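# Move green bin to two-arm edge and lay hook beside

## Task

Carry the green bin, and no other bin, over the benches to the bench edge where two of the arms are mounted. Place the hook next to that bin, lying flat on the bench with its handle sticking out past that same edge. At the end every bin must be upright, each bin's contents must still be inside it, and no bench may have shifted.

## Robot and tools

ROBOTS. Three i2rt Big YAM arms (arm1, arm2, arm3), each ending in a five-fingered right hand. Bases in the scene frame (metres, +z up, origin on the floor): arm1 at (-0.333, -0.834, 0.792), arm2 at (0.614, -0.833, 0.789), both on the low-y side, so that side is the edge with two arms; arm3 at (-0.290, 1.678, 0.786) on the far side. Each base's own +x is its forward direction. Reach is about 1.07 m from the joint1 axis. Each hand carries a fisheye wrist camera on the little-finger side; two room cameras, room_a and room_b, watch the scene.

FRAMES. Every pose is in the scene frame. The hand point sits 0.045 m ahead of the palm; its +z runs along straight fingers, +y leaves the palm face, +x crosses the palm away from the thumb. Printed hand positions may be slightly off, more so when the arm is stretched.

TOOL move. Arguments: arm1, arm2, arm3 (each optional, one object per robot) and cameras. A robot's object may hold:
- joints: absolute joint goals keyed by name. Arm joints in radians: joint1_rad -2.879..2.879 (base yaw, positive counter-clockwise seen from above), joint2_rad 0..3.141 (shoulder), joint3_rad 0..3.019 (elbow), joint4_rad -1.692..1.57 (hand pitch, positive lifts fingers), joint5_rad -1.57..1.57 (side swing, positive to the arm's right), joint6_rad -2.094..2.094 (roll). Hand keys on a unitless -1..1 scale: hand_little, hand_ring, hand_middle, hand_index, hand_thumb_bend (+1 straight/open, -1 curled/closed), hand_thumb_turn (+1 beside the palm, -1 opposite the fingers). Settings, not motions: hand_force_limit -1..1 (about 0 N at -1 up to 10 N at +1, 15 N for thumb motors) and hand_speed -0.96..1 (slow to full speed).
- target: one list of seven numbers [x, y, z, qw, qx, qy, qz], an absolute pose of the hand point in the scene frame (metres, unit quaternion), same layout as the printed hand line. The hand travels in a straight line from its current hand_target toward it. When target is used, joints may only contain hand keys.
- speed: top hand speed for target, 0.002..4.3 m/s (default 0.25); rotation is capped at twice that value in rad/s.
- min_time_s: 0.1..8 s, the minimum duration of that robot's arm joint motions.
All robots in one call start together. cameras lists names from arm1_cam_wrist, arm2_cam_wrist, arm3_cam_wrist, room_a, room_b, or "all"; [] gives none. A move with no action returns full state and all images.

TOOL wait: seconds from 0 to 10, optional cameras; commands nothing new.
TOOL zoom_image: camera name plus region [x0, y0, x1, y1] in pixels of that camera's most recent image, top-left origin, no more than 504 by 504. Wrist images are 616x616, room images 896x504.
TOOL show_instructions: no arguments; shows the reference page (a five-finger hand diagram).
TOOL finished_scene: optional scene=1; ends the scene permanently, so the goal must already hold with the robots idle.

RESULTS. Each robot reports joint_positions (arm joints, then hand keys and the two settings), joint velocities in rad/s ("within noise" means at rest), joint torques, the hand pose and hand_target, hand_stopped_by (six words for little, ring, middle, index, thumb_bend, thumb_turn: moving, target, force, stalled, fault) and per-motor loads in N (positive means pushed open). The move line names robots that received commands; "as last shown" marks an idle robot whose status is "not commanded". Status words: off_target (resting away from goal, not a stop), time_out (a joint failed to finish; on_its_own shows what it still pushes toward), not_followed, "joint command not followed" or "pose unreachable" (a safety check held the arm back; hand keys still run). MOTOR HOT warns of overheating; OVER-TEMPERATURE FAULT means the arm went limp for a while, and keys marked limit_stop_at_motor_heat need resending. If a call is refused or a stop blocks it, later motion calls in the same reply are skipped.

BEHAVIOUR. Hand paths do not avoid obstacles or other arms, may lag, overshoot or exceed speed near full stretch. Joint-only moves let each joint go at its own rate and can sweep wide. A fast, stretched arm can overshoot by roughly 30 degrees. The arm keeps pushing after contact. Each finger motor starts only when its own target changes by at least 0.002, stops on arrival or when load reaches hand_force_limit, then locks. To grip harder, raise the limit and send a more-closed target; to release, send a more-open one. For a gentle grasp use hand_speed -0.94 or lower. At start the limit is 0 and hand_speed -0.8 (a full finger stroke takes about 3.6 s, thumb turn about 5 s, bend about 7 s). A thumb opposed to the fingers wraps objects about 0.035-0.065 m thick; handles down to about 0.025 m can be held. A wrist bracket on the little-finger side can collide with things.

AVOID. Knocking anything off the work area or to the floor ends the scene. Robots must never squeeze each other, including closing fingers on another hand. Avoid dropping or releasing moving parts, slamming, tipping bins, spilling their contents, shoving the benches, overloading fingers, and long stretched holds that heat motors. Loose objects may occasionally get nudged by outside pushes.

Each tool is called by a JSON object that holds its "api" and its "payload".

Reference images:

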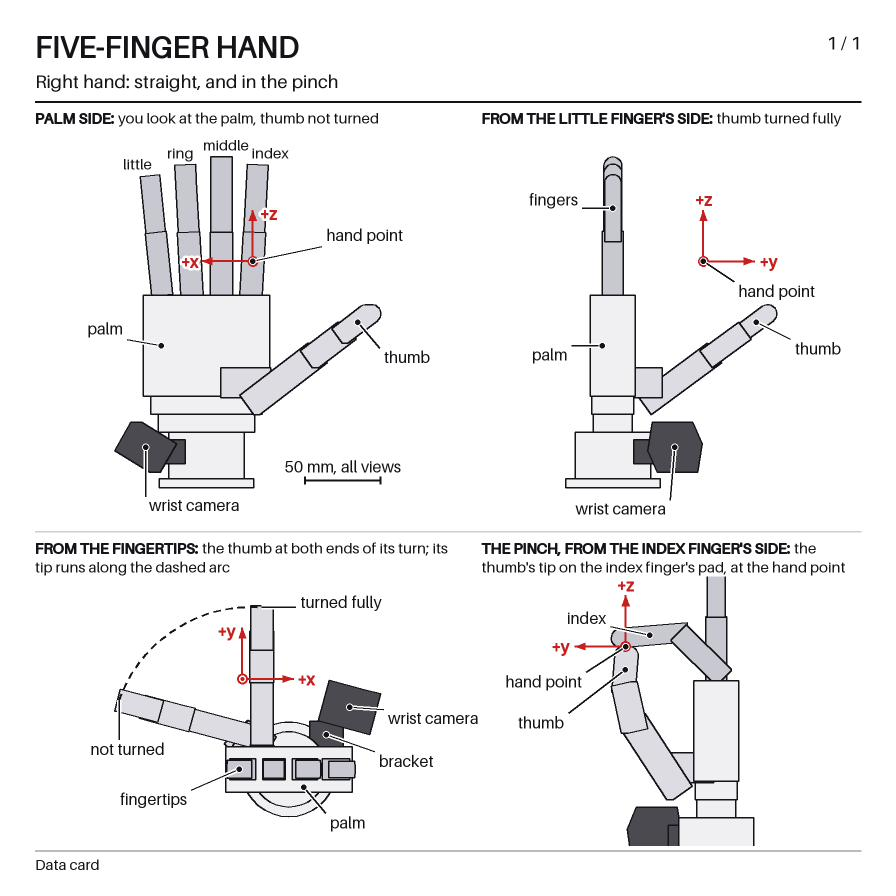

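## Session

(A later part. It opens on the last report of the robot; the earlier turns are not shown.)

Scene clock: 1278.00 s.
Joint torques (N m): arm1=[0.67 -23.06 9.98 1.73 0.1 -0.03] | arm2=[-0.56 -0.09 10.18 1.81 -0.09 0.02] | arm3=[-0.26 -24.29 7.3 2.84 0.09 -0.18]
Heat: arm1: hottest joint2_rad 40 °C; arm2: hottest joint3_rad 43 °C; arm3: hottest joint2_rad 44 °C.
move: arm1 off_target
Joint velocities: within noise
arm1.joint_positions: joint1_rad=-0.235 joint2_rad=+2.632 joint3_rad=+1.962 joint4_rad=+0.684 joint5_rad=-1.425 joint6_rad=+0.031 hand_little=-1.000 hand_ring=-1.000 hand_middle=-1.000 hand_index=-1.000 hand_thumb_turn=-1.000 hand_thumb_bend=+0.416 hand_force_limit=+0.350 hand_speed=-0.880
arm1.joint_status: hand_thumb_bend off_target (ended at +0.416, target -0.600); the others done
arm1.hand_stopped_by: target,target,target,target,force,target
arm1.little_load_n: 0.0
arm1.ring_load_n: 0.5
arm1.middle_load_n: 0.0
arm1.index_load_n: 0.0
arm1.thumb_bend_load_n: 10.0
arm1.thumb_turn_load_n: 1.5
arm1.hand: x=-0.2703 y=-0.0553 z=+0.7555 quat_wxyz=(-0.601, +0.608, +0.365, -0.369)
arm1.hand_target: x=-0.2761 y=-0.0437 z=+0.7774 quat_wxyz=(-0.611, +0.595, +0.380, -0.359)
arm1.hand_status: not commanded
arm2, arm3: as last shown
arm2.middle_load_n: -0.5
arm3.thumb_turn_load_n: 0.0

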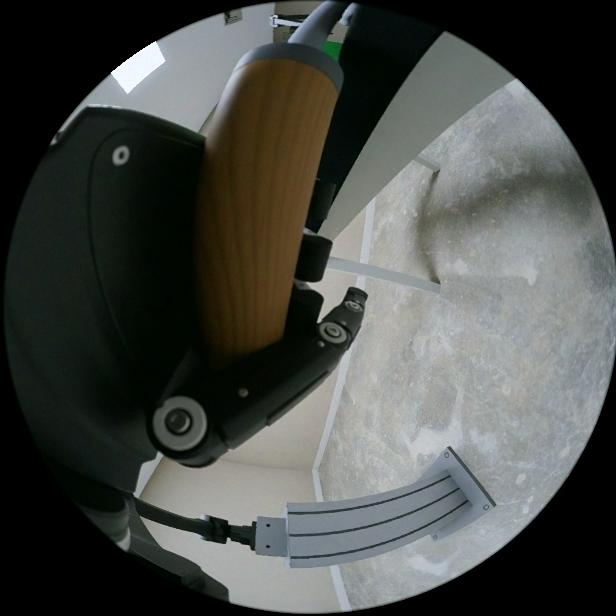

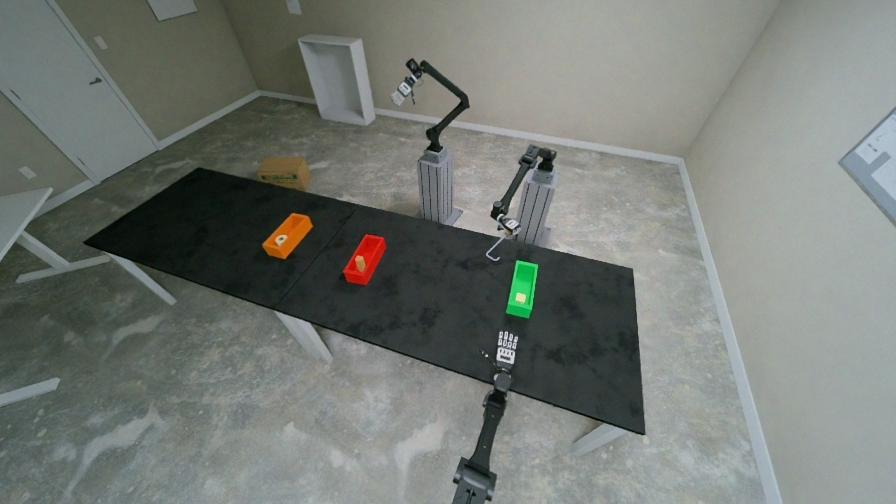

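{"api": "move", "payload": {"arm1": {"target": [-0.272, -0.06, 0.88, 0.6307, -0.5726, -0.4042, 0.3332], "speed": 0.1}}}

{"api": "move", "payload": {"arm1": {"target": [-0.272, -0.08, 0.98, 0.6307, -0.5726, -0.4042, 0.3332], "speed": 0.1}, "cameras": ["arm1_cam_wrist", "room_a", "room_b"]}}

{"api": "zoom_image", "payload": {"camera": "room_a", "region": [460, 180, 560, 280]}}

{"api": "zoom_image", "payload": {"camera": "room_b", "region": [370, 160, 470, 235]}}

{"api": "zoom_image", "payload": {"camera": "arm1_cam_wrist", "region": [200, 0, 480, 200]}}

Scene clock: 1288.33 s.
Joint torques (N m): arm1=[0.03 -27.05 9.83 2.76 -0.08 -0.41] | arm2=[-0.62 0.15 10.21 1.78 -0.09 0.01] | arm3=[-0.15 -25 7.32 2.85 0.07 -0.17]
Heat: arm1: hottest joint2_rad 40 °C; arm2: hottest joint3_rad 43 °C; arm3: hottest joint2_rad 44 °C.
move: arm1 off_target
Joint velocities: within noise
arm1.joint_positions: joint1_rad=-0.235 joint2_rad=+2.469 joint3_rad=+1.824 joint4_rad=+0.696 joint5_rad=-1.432 joint6_rad=+0.091 hand_little=-1.000 hand_ring=-1.000 hand_middle=-1.000 hand_index=-1.000 hand_thumb_turn=-1.000 hand_thumb_bend=+0.417 hand_force_limit=+0.350 hand_speed=-0.880
arm1.joint_status: not commanded
arm1.hand_stopped_by: target,target,target,target,force,target
arm1.little_load_n: 0.0
arm1.ring_load_n: 3.0
arm1.middle_load_n: 0.5
arm1.index_load_n: 0.0
arm1.thumb_bend_load_n: 10.5
arm1.thumb_turn_load_n: 2.5
arm1.hand: x=-0.2786 y=-0.0763 z=+0.8249 quat_wxyz=(-0.597, +0.609, +0.359, -0.379)
arm1.hand_target: x=-0.2727 y=-0.0624 z=+0.8800 quat_wxyz=(-0.631, +0.573, +0.404, -0.334)
arm1.hand_status: off_target (0.058 m and 9.4 deg from the pose sent, 0.125 m and 8.0 deg at the start)
arm2, arm3: as last shown
arm2.middle_load_n: 0.0
arm2.index_load_n: -0.5
arm2.thumb_bend_load_n: 0.5
arm3.little_load_n: -0.5
arm3.ring_load_n: -0.5
pictures: none

Scene clock: 1290.10 s.
Joint torques (N m): arm1=[-0.67 -25.99 10.28 1.68 -0.02 -0.41] | arm2=[-0.62 0.03 10.21 1.81 -0.09 0.02] | arm3=[-0.79 -24.7 7.16 2.84 0.11 -0.21]
Heat: arm1: hottest joint2_rad 40 °C; arm2: hottest joint3_rad 43 °C; arm3: hottest joint2_rad 44 °C.
move: arm1 off_target
Joint velocities: within noise
arm1.joint_positions: joint1_rad=-0.235 joint2_rad=+2.296 joint3_rad=+1.776 joint4_rad=+0.639 joint5_rad=-1.441 joint6_rad=+0.136 hand_little=-1.000 hand_ring=-1.000 hand_middle=-1.000 hand_index=-1.000 hand_thumb_turn=-1.000 hand_thumb_bend=+0.417 hand_force_limit=+0.350 hand_speed=-0.880
arm1.joint_status: not commanded
arm1.hand_stopped_by: target,target,target,target,force,target
arm1.little_load_n: 0.0
arm1.ring_load_n: 3.0
arm1.middle_load_n: 1.0
arm1.index_load_n: 0.0
arm1.thumb_bend_load_n: 10.5
arm1.thumb_turn_load_n: 2.5
arm1.hand: x=-0.2834 y=-0.0873 z=+0.9260 quat_wxyz=(-0.602, +0.600, +0.367, -0.377)
arm1.hand_target: x=-0.2728 y=-0.0820 z=+0.9795 quat_wxyz=(-0.632, +0.571, +0.403, -0.334)
arm1.hand_status: off_target (0.056 m and 8.0 deg from the pose sent, 0.155 m and 9.4 deg at the start)
arm2, arm3: as last shown
arm2.ring_load_n: -0.5
arm2.index_load_n: 0.0
arm2.thumb_bend_load_n: 0.0
arm3.little_load_n: 0.0
arm3.ring_load_n: 0.0
arm3.index_load_n: -0.5
arm3.thumb_turn_load_n: -0.5

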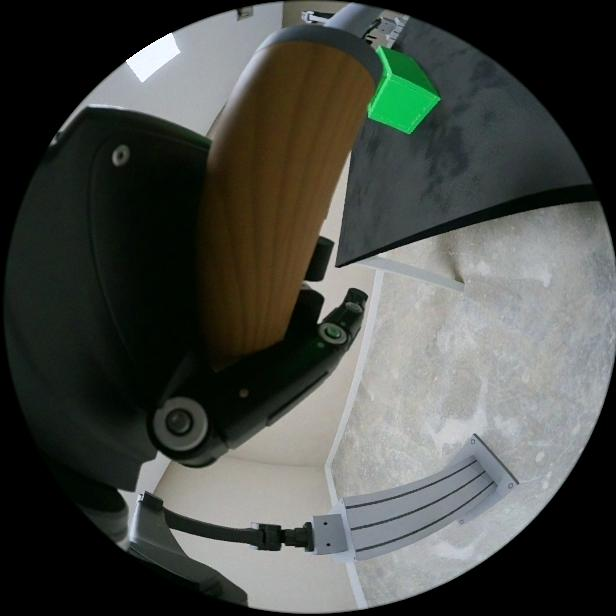

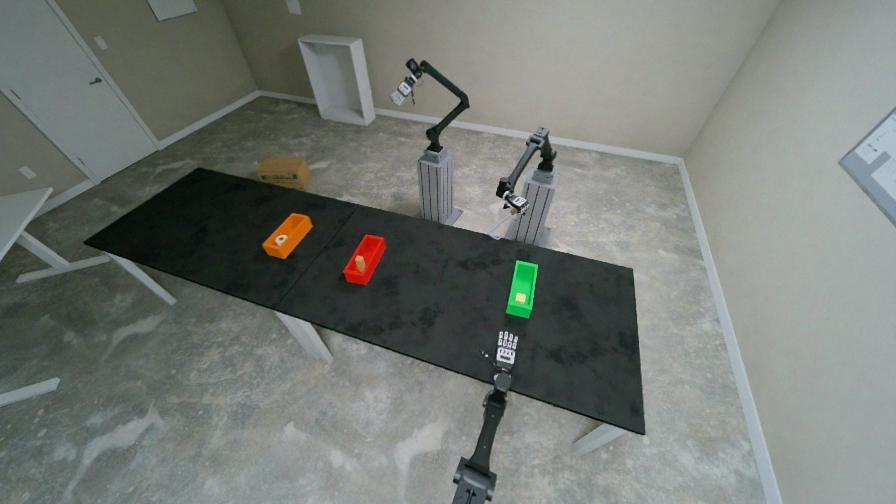

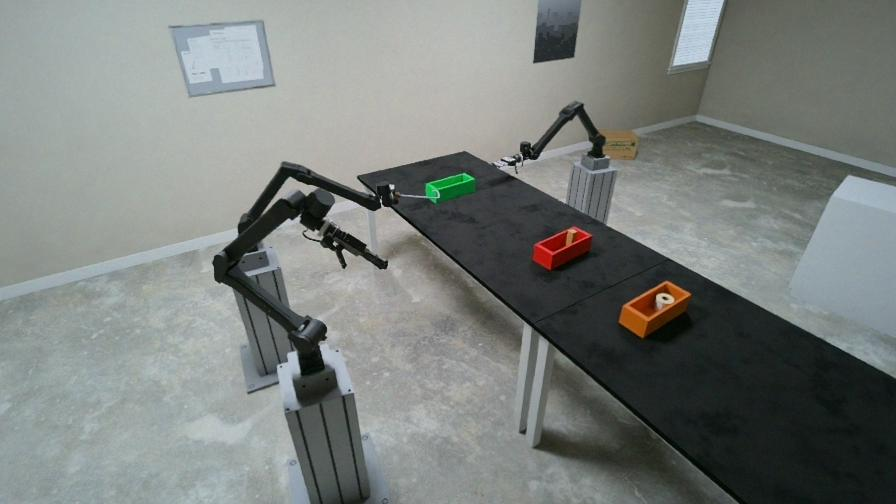

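Scaled by 5.040 from the camera's image (finer frame: 1280x720).

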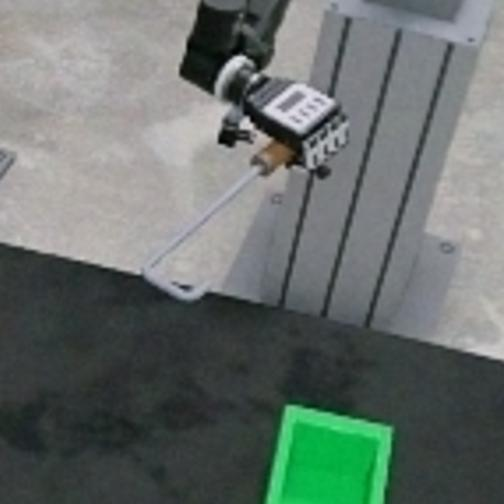

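Scaled by 5.040 from the camera's image (finer frame: 1280x720).

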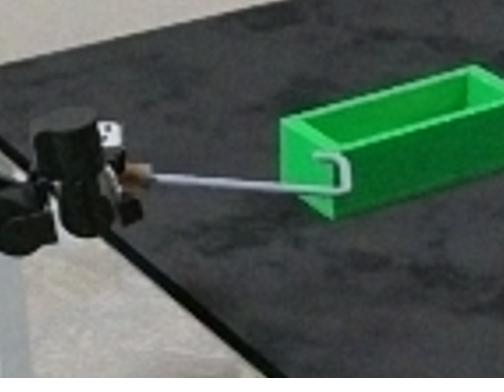

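Scaled by 1.800 from the camera's image (finer frame: 880x880).

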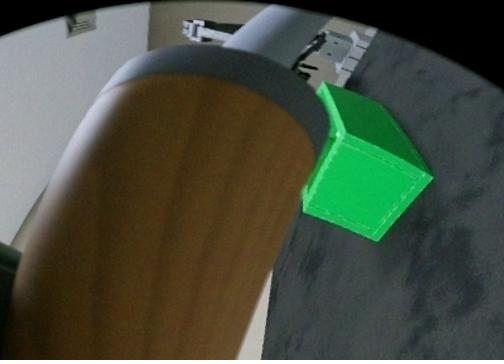

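{"api": "move", "payload": {"arm1": {"target": [-0.47, 0.01, 1.02, 0.5171, -0.7145, -0.4344, 0.1824], "speed": 0.15}, "cameras": ["arm1_cam_wrist", "room_a", "room_b"]}}

{"api": "zoom_image", "payload": {"camera": "room_a", "region": [480, 180, 600, 300]}}

{"api": "zoom_image", "payload": {"camera": "room_b", "region": [360, 130, 480, 220]}}

{"api": "zoom_image", "payload": {"camera": "arm1_cam_wrist", "region": [200, 0, 480, 200]}}

Scene clock: 1366.83 s.
Joint torques (N m): arm1=[0.79 -26.81 15.88 2.13 -0.32 -0.53] | arm2=[-0.38 -0.03 10.15 1.8 -0.1 0.02] | arm3=[-0.09 -24.41 7.25 2.91 0.11 -0.2]
Heat: arm1: hottest joint2_rad 44 °C; arm2: hottest joint3_rad 43 °C; arm3: hottest joint2_rad 44 °C.
move: arm1 off_target
Joint velocities: within noise
arm1.joint_positions: joint1_rad=+0.106 joint2_rad=+2.295 joint3_rad=+2.229 joint4_rad=-0.663 joint5_rad=-0.787 joint6_rad=-0.592 hand_little=-1.000 hand_ring=-0.999 hand_middle=-1.000 hand_index=-1.000 hand_thumb_turn=-1.000 hand_thumb_bend=+0.417 hand_force_limit=+0.350 hand_speed=-0.880
arm1.joint_status: not commanded
arm1.hand_stopped_by: target,target,target,target,force,target
arm1.little_load_n: 3.0
arm1.ring_load_n: 4.5
arm1.middle_load_n: 0.5
arm1.index_load_n: 0.0
arm1.thumb_bend_load_n: 10.5
arm1.thumb_turn_load_n: 1.5
arm1.hand: x=-0.4711 y=-0.0134 z=+0.9426 quat_wxyz=(-0.462, +0.759, +0.401, -0.222)
arm1.hand_target: x=-0.4696 y=+0.0027 z=+1.0205 quat_wxyz=(-0.518, +0.715, +0.433, -0.181)
arm1.hand_status: off_target (0.081 m and 10.1 deg from the pose sent, 0.230 m and 28.7 deg at the start; pose on its path clipped on 5 of 81 steps)
arm2: as last shown
arm2.ring_load_n: 0.0
arm3.joint_positions: joint1_rad=+0.115 joint2_rad=+2.288 joint3_rad=+1.576 joint4_rad=+0.732 joint5_rad=-0.088 joint6_rad=+0.013 hand_little=+1.000 hand_ring=+1.000 hand_middle=+1.000 hand_index=+1.000 hand_thumb_turn=+1.000 hand_thumb_bend=+1.000 hand_force_limit=+0.000 hand_speed=-0.400
arm3.joint_status: not commanded
arm3.hand_stopped_by: target,target,target,target,target,target
arm3.little_load_n: 0.0
arm3.ring_load_n: 0.0
arm3.middle_load_n: 0.0
arm3.index_load_n: 0.0
arm3.thumb_bend_load_n: 0.0
arm3.thumb_turn_load_n: -0.5
arm3.hand: x=-0.3107 y=+0.7998 z=+0.8562 quat_wxyz=(-0.007, +0.000, -0.699, +0.715)
arm3.hand_target: x=-0.3179 y=+0.8001 z=+0.8598 quat_wxyz=(+0.000, +0.000, -0.693, +0.721)
arm3.hand_status: not commanded

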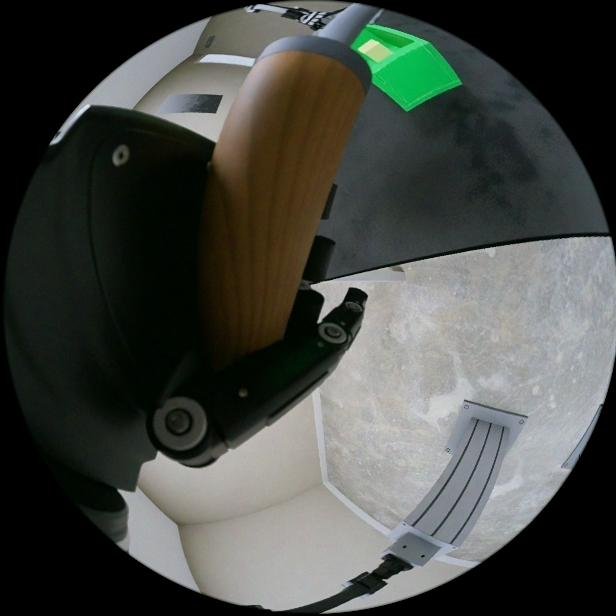

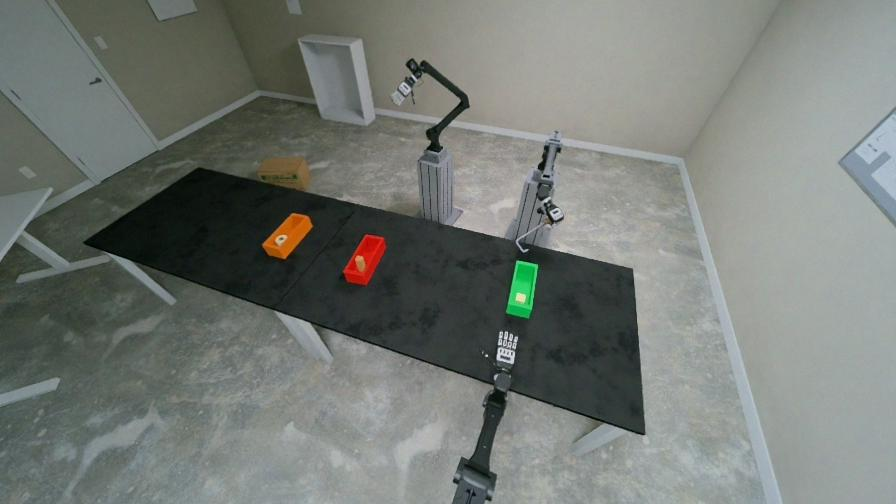

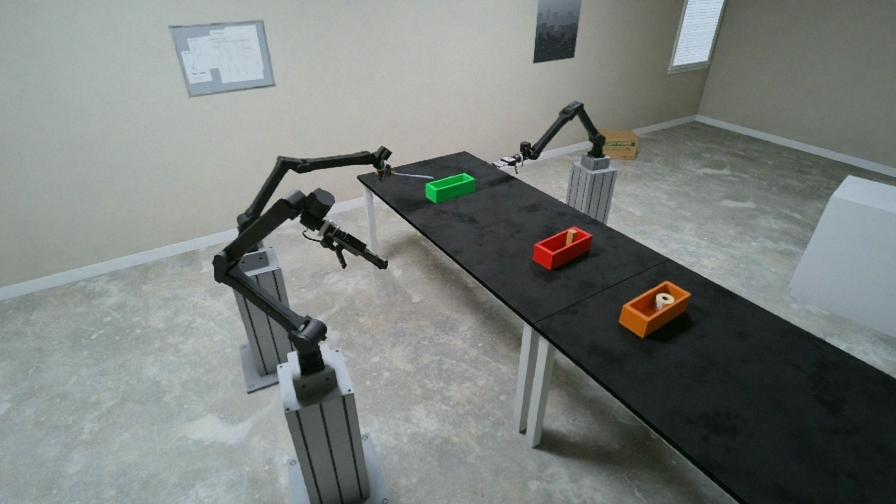

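Scaled by 4.200 from the camera's image (finer frame: 1280x720).

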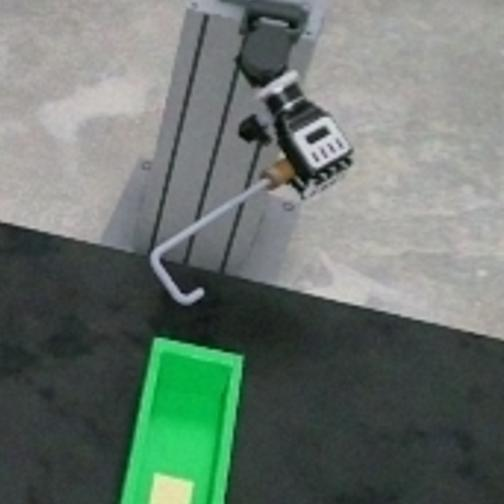

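Scaled by 4.200 from the camera's image (finer frame: 1280x720).

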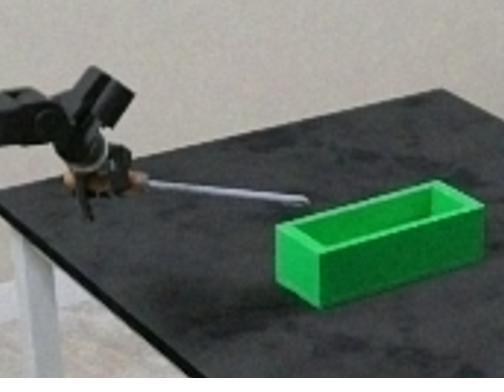

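Scaled by 1.800 from the camera's image (finer frame: 880x880).

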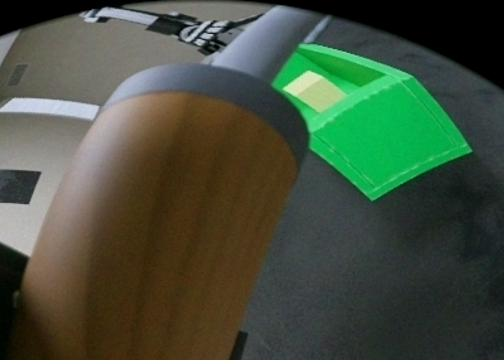

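{"api": "move", "payload": {"arm1": {"target": [-0.47, 0.03, 0.972, 0.5171, -0.7145, -0.4344, 0.1824], "speed": 0.1}, "cameras": ["arm1_cam_wrist", "room_a", "room_b"]}}

{"api": "zoom_image", "payload": {"camera": "room_a", "region": [490, 200, 570, 280]}}

{"api": "zoom_image", "payload": {"camera": "room_b", "region": [380, 150, 480, 225]}}

Scene clock: 1390.30 s.
Joint torques (N m): arm1=[0.62 -28.16 15.12 2.92 -0.31 -0.51] | arm2=[-0.32 0.15 10.21 1.76 -0.09 0.01] | arm3=[-0.5 -24.41 7.3 2.81 0.1 -0.15]
Heat: arm1: hottest joint3_rad 46 °C; arm2: hottest joint3_rad 43 °C; arm3: hottest joint2_rad 45 °C.
move: arm1 off_target
Joint velocities: within noise
arm1.joint_positions: joint1_rad=+0.106 joint2_rad=+2.378 joint3_rad=+2.246 joint4_rad=-0.622 joint5_rad=-0.786 joint6_rad=-0.597 hand_little=-1.000 hand_ring=-0.999 hand_middle=-1.000 hand_index=-1.000 hand_thumb_turn=-1.000 hand_thumb_bend=+0.417 hand_force_limit=+0.350 hand_speed=-0.880
arm1.joint_status: not commanded
arm1.hand_stopped_by: target,target,target,target,force,target
arm1.little_load_n: 3.5
arm1.ring_load_n: 4.0
arm1.middle_load_n: 1.0
arm1.index_load_n: 0.0
arm1.thumb_bend_load_n: 10.0
arm1.thumb_turn_load_n: 1.5
arm1.hand: x=-0.4704 y=-0.0020 z=+0.8887 quat_wxyz=(-0.452, +0.765, +0.399, -0.226)
arm1.hand_target: x=-0.4695 y=+0.0211 z=+0.9735 quat_wxyz=(-0.517, +0.715, +0.434, -0.181)
arm1.hand_status: off_target (0.089 m and 11.4 deg from the pose sent, 0.053 m and 10.1 deg at the start)
arm2, arm3: as last shown

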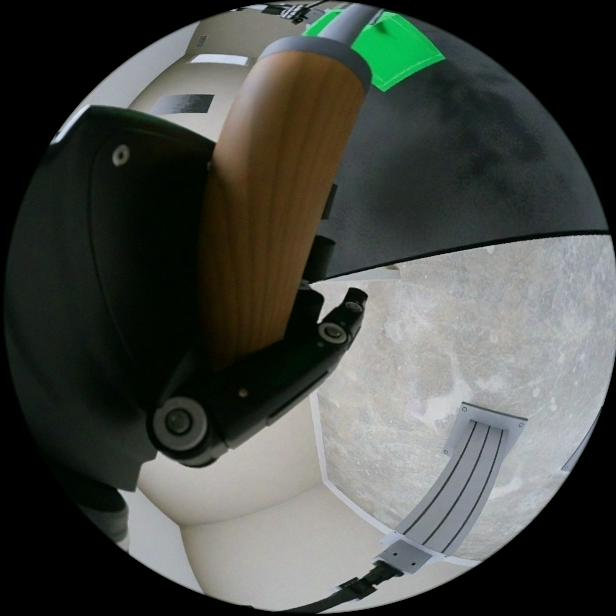

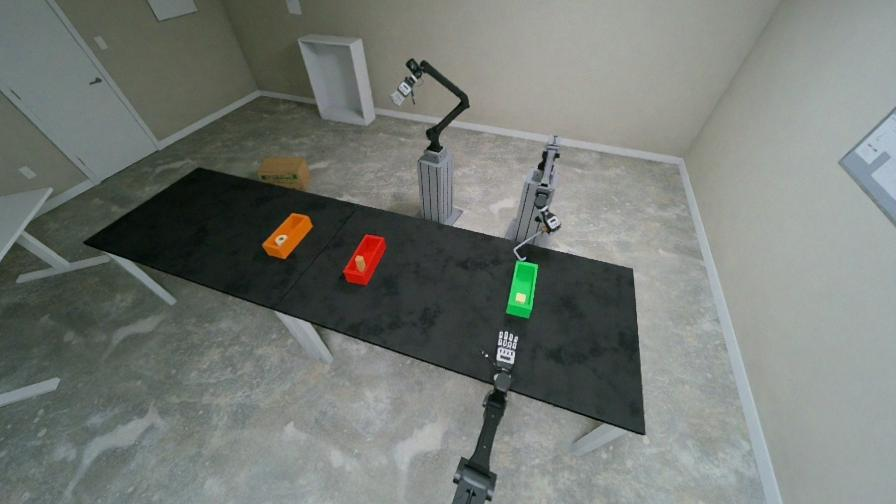

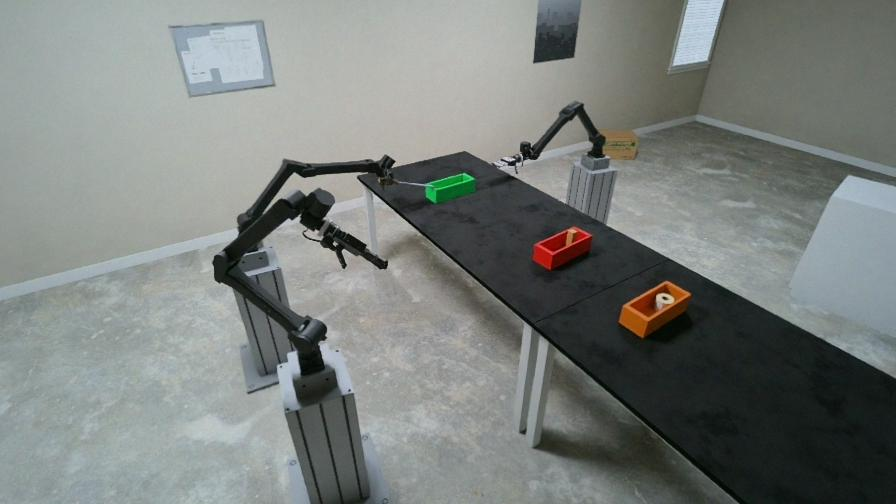

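Scaled by 6.300 from the camera's image (finer frame: 1280x720).

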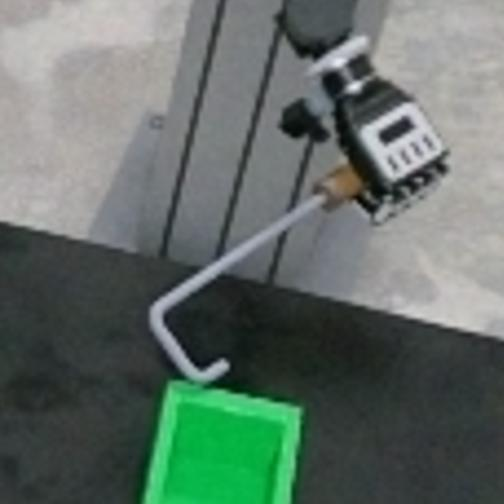

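Scaled by 5.040 from the camera's image (finer frame: 1280x720).

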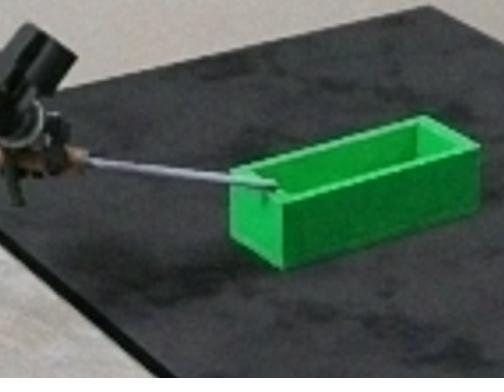

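{"api": "move", "payload": {"arm1": {"target": [-0.478, 0.076, 0.978, 0.5171, -0.7145, -0.4344, 0.1824], "speed": 0.1}, "cameras": ["arm1_cam_wrist", "room_a", "room_b"]}}

{"api": "zoom_image", "payload": {"camera": "room_a", "region": [490, 200, 570, 280]}}

{"api": "zoom_image", "payload": {"camera": "room_b", "region": [380, 150, 480, 225]}}

Scene clock: 1418.20 s.
Joint torques (N m): arm1=[1.14 -27.99 15.98 2.29 -0.28 -0.41] | arm2=[-0.5 0.09 10.15 1.83 -0.09 0.01] | arm3=[-0.38 -25.17 7.34 2.89 0.09 -0.2]
Heat: arm1: hottest joint3_rad 49 °C; arm2: hottest joint3_rad 43 °C; arm3: hottest joint2_rad 45 °C.
move: arm1 off_target
Joint velocities: within noise
arm1.joint_positions: joint1_rad=+0.106 joint2_rad=+2.682 joint3_rad=+2.853 joint4_rad=-0.863 joint5_rad=-0.774 joint6_rad=-0.584 hand_little=-1.000 hand_ring=-0.999 hand_middle=-1.000 hand_index=-1.000 hand_thumb_turn=-1.000 hand_thumb_bend=+0.417 hand_force_limit=+0.350 hand_speed=-0.880
arm1.joint_status: not commanded
arm1.hand_stopped_by: target,target,target,target,force,target
arm1.little_load_n: 3.5
arm1.ring_load_n: 4.5
arm1.middle_load_n: 0.5
arm1.index_load_n: 0.0
arm1.thumb_bend_load_n: 10.5
arm1.thumb_turn_load_n: 1.5
arm1.hand: x=-0.4697 y=+0.0576 z=+0.9048 quat_wxyz=(-0.474, +0.755, +0.400, -0.211)
arm1.hand_target: x=-0.4774 y=+0.0680 z=+0.9780 quat_wxyz=(-0.526, +0.713, +0.429, -0.178)
arm1.hand_status: off_target (0.076 m and 8.5 deg from the pose sent, 0.119 m and 11.4 deg at the start; a joint's target at an end of its range on 15 of 59 steps)
arm2, arm3: as last shown
arm3.thumb_turn_load_n: 0.0

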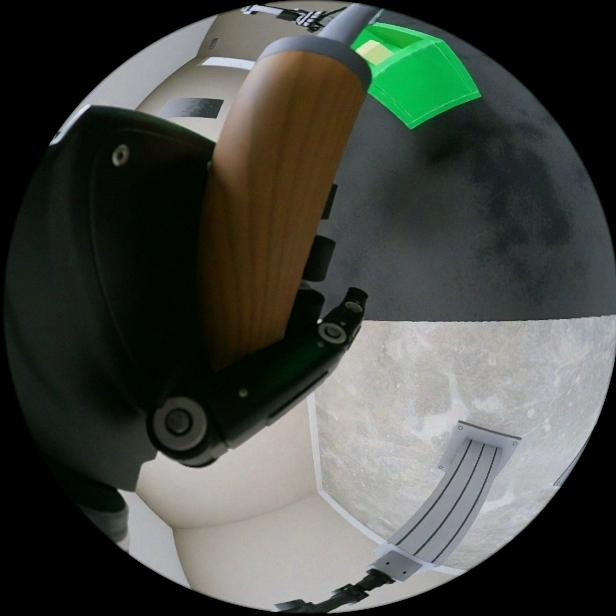

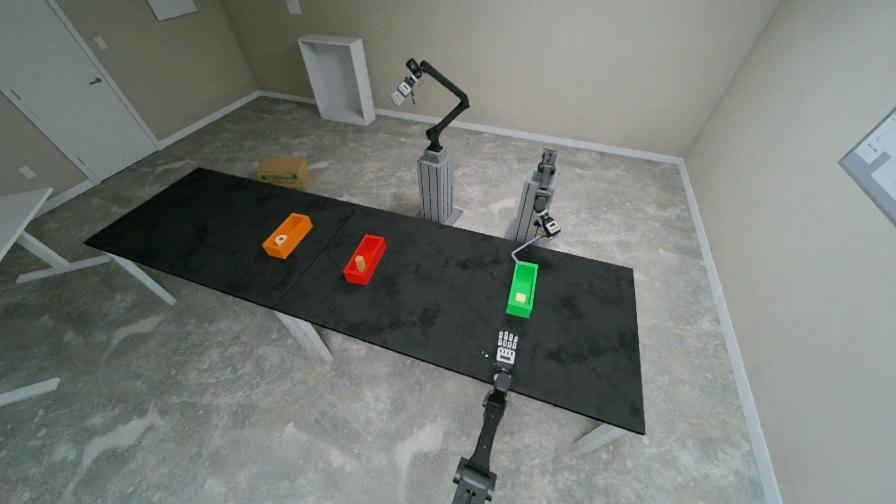

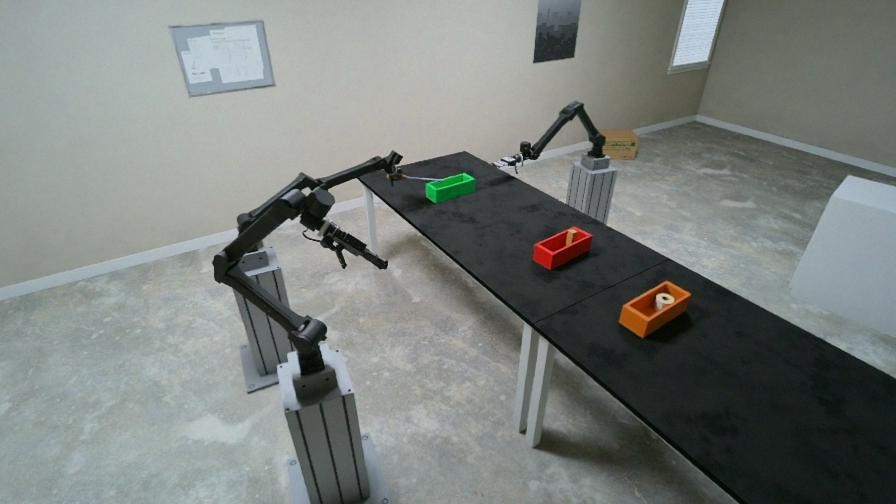

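Scaled by 6.300 from the camera's image (finer frame: 1280x720).

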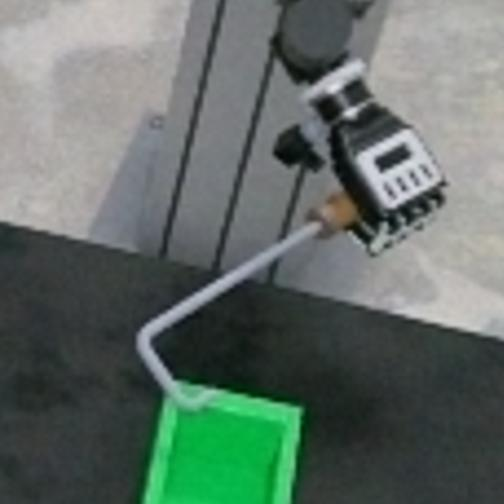

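Scaled by 5.040 from the camera's image (finer frame: 1280x720).

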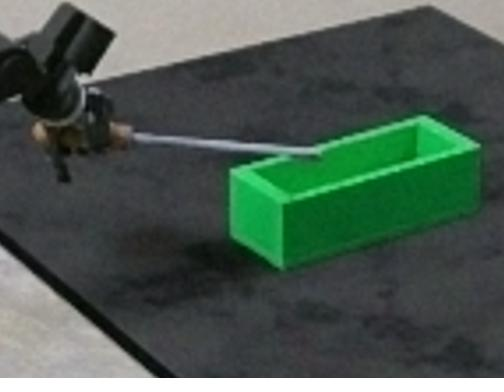

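{"api": "move", "payload": {"arm1": {"target": [-0.525, 0.07, 0.972, 0.5171, -0.7145, -0.4344, 0.1824], "speed": 0.1}, "cameras": ["arm1_cam_wrist", "room_a", "room_b"]}}

{"api": "zoom_image", "payload": {"camera": "room_a", "region": [490, 200, 570, 280]}}

{"api": "zoom_image", "payload": {"camera": "room_b", "region": [380, 150, 480, 225]}}

Scene clock: 1440.77 s.
Joint torques (N m): arm1=[-0.26 -30.97 13.55 2.96 -0.24 -0.37] | arm2=[-0.62 0.09 10.18 1.81 -0.09 0.01] | arm3=[-0.67 -24.47 7.36 2.88 0.12 -0.22]
Heat: arm1: hottest joint3_rad 49 °C; arm2: hottest joint3_rad 43 °C; arm3: hottest joint2_rad 45 °C.
move: arm1 off_target
Joint velocities: within noise
arm1.joint_positions: joint1_rad=+0.172 joint2_rad=+2.681 joint3_rad=+2.805 joint4_rad=-0.840 joint5_rad=-0.734 joint6_rad=-0.562 hand_little=-1.000 hand_ring=-0.999 hand_middle=-1.000 hand_index=-1.000 hand_thumb_turn=-1.000 hand_thumb_bend=+0.417 hand_force_limit=+0.350 hand_speed=-0.880
arm1.joint_status: not commanded
arm1.hand_stopped_by: target,target,target,target,force,target
arm1.little_load_n: 3.5
arm1.ring_load_n: 4.0
arm1.middle_load_n: 0.5
arm1.index_load_n: 0.0
arm1.thumb_bend_load_n: 10.5
arm1.thumb_turn_load_n: 1.5
arm1.hand: x=-0.5241 y=+0.0479 z=+0.8819 quat_wxyz=(-0.454, +0.761, +0.409, -0.219)
arm1.hand_target: x=-0.5240 y=+0.0616 z=+0.9721 quat_wxyz=(-0.516, +0.715, +0.434, -0.182)
arm1.hand_status: off_target (0.093 m and 10.3 deg from the pose sent, 0.088 m and 8.5 deg at the start)
arm2.joint_positions: joint1_rad=-0.703 joint2_rad=+0.620 joint3_rad=+1.332 joint4_rad=-1.334 joint5_rad=-0.165 joint6_rad=-0.984 hand_little=+1.000 hand_ring=+1.000 hand_middle=+1.000 hand_index=+1.000 hand_thumb_turn=+1.000 hand_thumb_bend=+1.000 hand_force_limit=+0.000 hand_speed=-0.800
arm2.joint_status: not commanded
arm2.hand_stopped_by: target,target,target,target,target,target
arm2.little_load_n: 0.0
arm2.ring_load_n: 0.0
arm2.middle_load_n: 0.0
arm2.index_load_n: 0.0
arm2.thumb_bend_load_n: 0.0
arm2.thumb_turn_load_n: 0.0
arm2.hand: x=+0.7903 y=-0.6836 z=+1.2366 quat_wxyz=(-0.328, +0.885, +0.088, +0.319)
arm2.hand_target: x=+0.7900 y=-0.6839 z=+1.2437 quat_wxyz=(-0.332, +0.881, +0.089, +0.325)
arm2.hand_status: not commanded
arm3: as last shown
arm3.thumb_bend_load_n: 0.5

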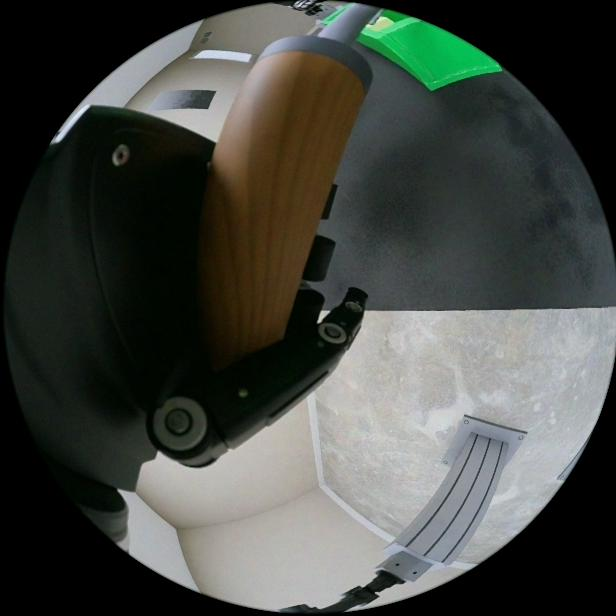

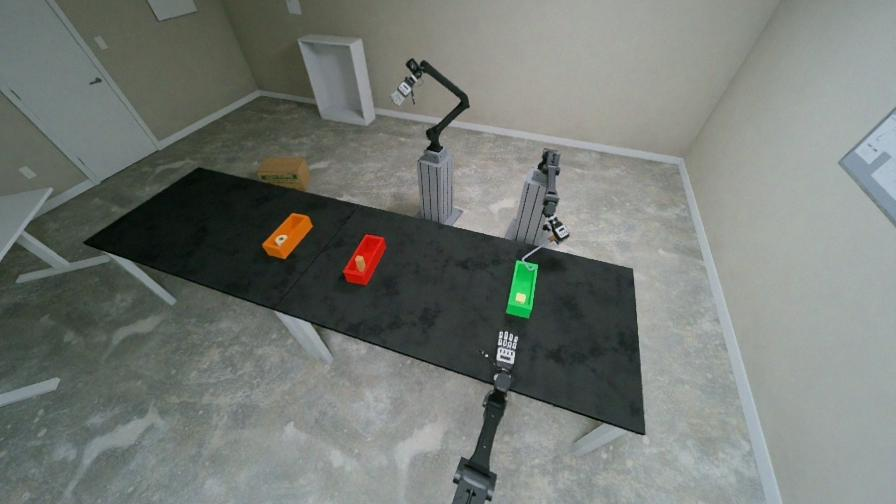

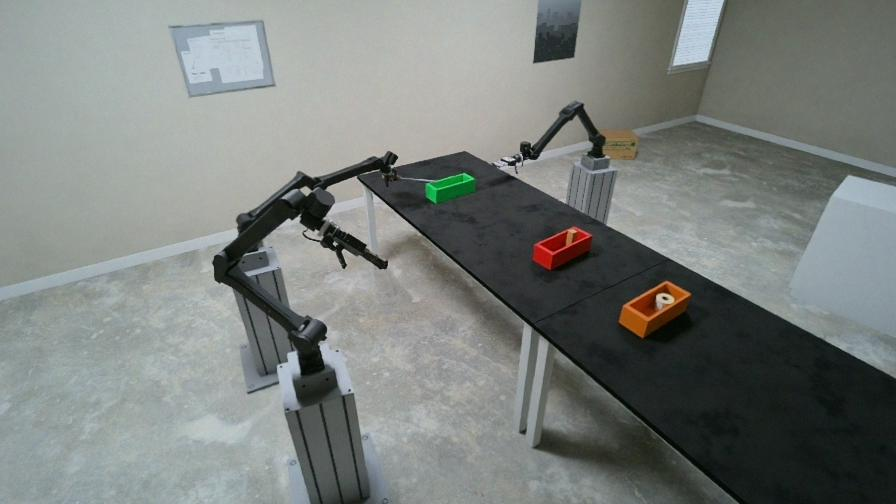

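Scaled by 6.300 from the camera's image (finer frame: 1280x720).

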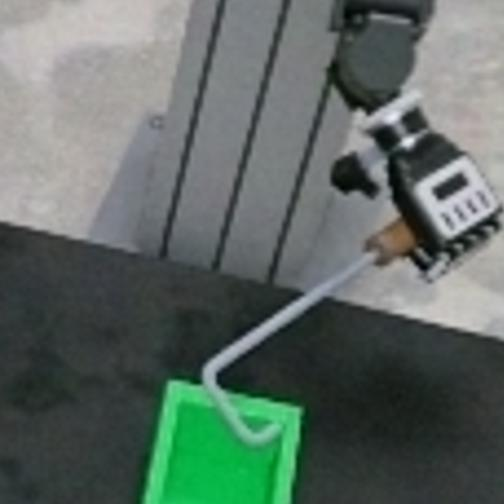

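Scaled by 5.040 from the camera's image (finer frame: 1280x720).

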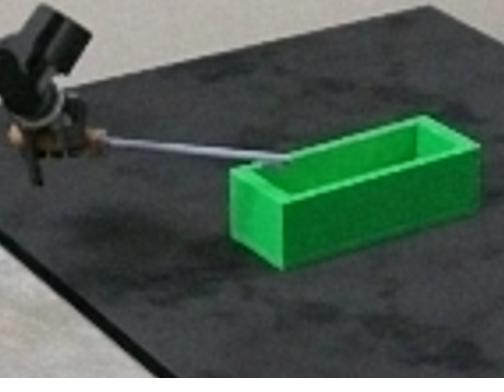

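{"api": "move", "payload": {"arm1": {"target": [-0.506, 0.07, 0.938, 0.5171, -0.7145, -0.4344, 0.1824], "speed": 0.06}, "cameras": ["arm1_cam_wrist", "room_a", "room_b"]}}

{"api": "zoom_image", "payload": {"camera": "room_a", "region": [490, 200, 570, 280]}}

{"api": "zoom_image", "payload": {"camera": "room_b", "region": [380, 150, 480, 225]}}

Scene clock: 1451.90 s.
Joint torques (N m): arm1=[-1.14 -32.21 11.92 3.04 -0.48 -0.36] | arm2=[-0.5 -0.03 10.19 1.81 -0.08 0.01] | arm3=[-0.21 -24.53 7.25 2.97 0.08 -0.16]
Heat: arm1: hottest joint3_rad 51 °C; arm2: hottest joint3_rad 43 °C; arm3: hottest joint2_rad 45 °C.
move: arm1 off_target
Joint velocities: within noise
arm1.joint_positions: joint1_rad=+0.167 joint2_rad=+2.633 joint3_rad=+2.625 joint4_rad=-0.717 joint5_rad=-0.745 joint6_rad=-0.578 hand_little=-1.000 hand_ring=-0.999 hand_middle=-1.000 hand_index=-1.000 hand_thumb_turn=-1.000 hand_thumb_bend=+0.417 hand_force_limit=+0.350 hand_speed=-0.880
arm1.joint_status: not commanded
arm1.hand_stopped_by: target,target,target,target,force,target
arm1.little_load_n: 3.5
arm1.ring_load_n: 4.5
arm1.middle_load_n: 0.5
arm1.index_load_n: 0.0
arm1.thumb_bend_load_n: 10.0
arm1.thumb_turn_load_n: 1.5
arm1.hand: x=-0.5199 y=+0.0439 z=+0.8482 quat_wxyz=(-0.453, +0.758, +0.414, -0.221)
arm1.hand_target: x=-0.5055 y=+0.0631 z=+0.9381 quat_wxyz=(-0.516, +0.716, +0.435, -0.182)
arm1.hand_status: off_target (0.095 m and 10.2 deg from the pose sent, 0.063 m and 10.3 deg at the start)
arm2, arm3: as last shown
arm2.thumb_bend_load_n: 0.5
arm3.thumb_bend_load_n: 0.0

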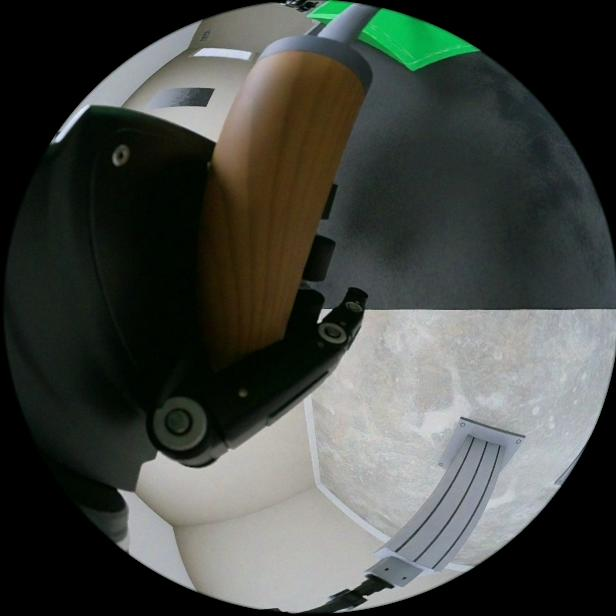

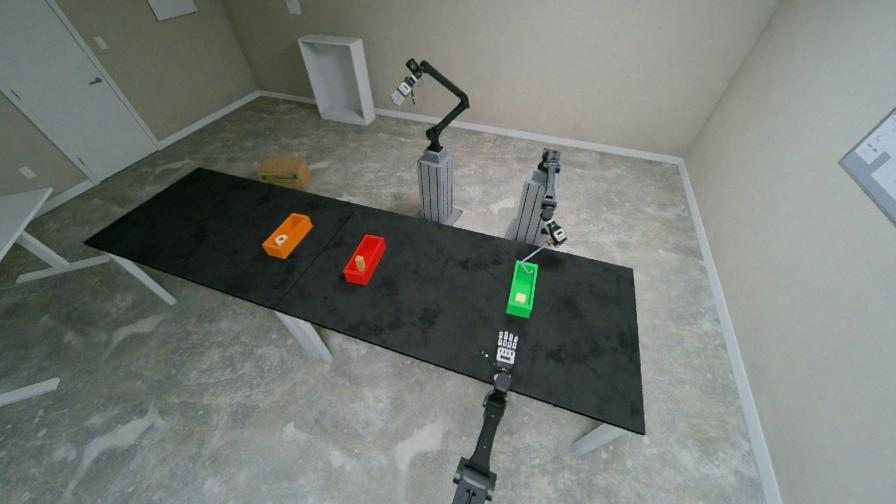

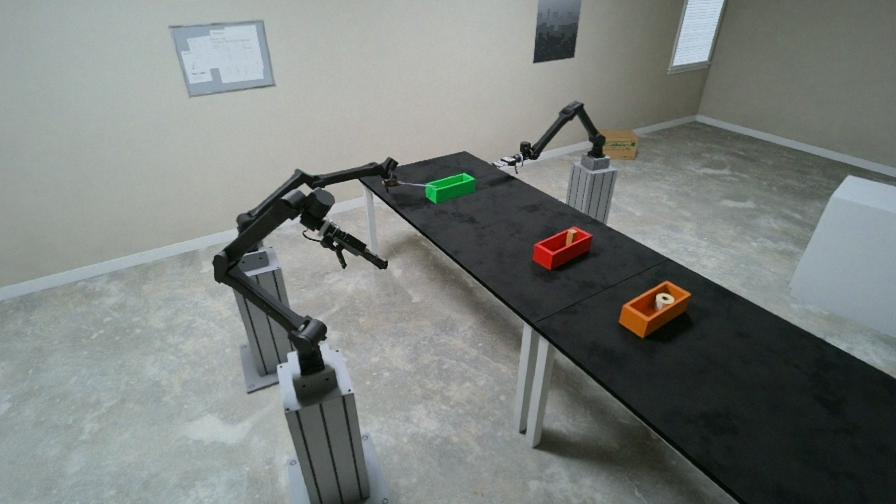

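Scaled by 6.300 from the camera's image (finer frame: 1280x720).

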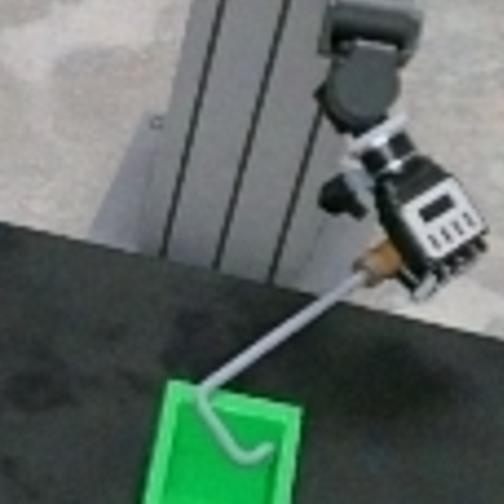

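Scaled by 5.040 from the camera's image (finer frame: 1280x720).

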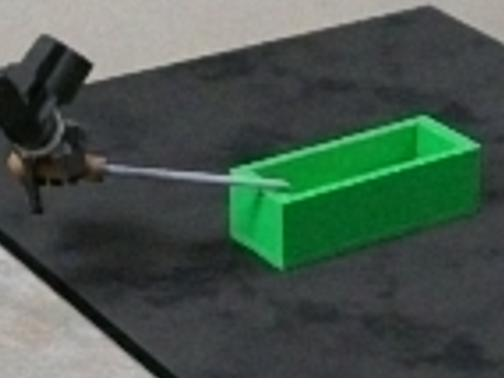

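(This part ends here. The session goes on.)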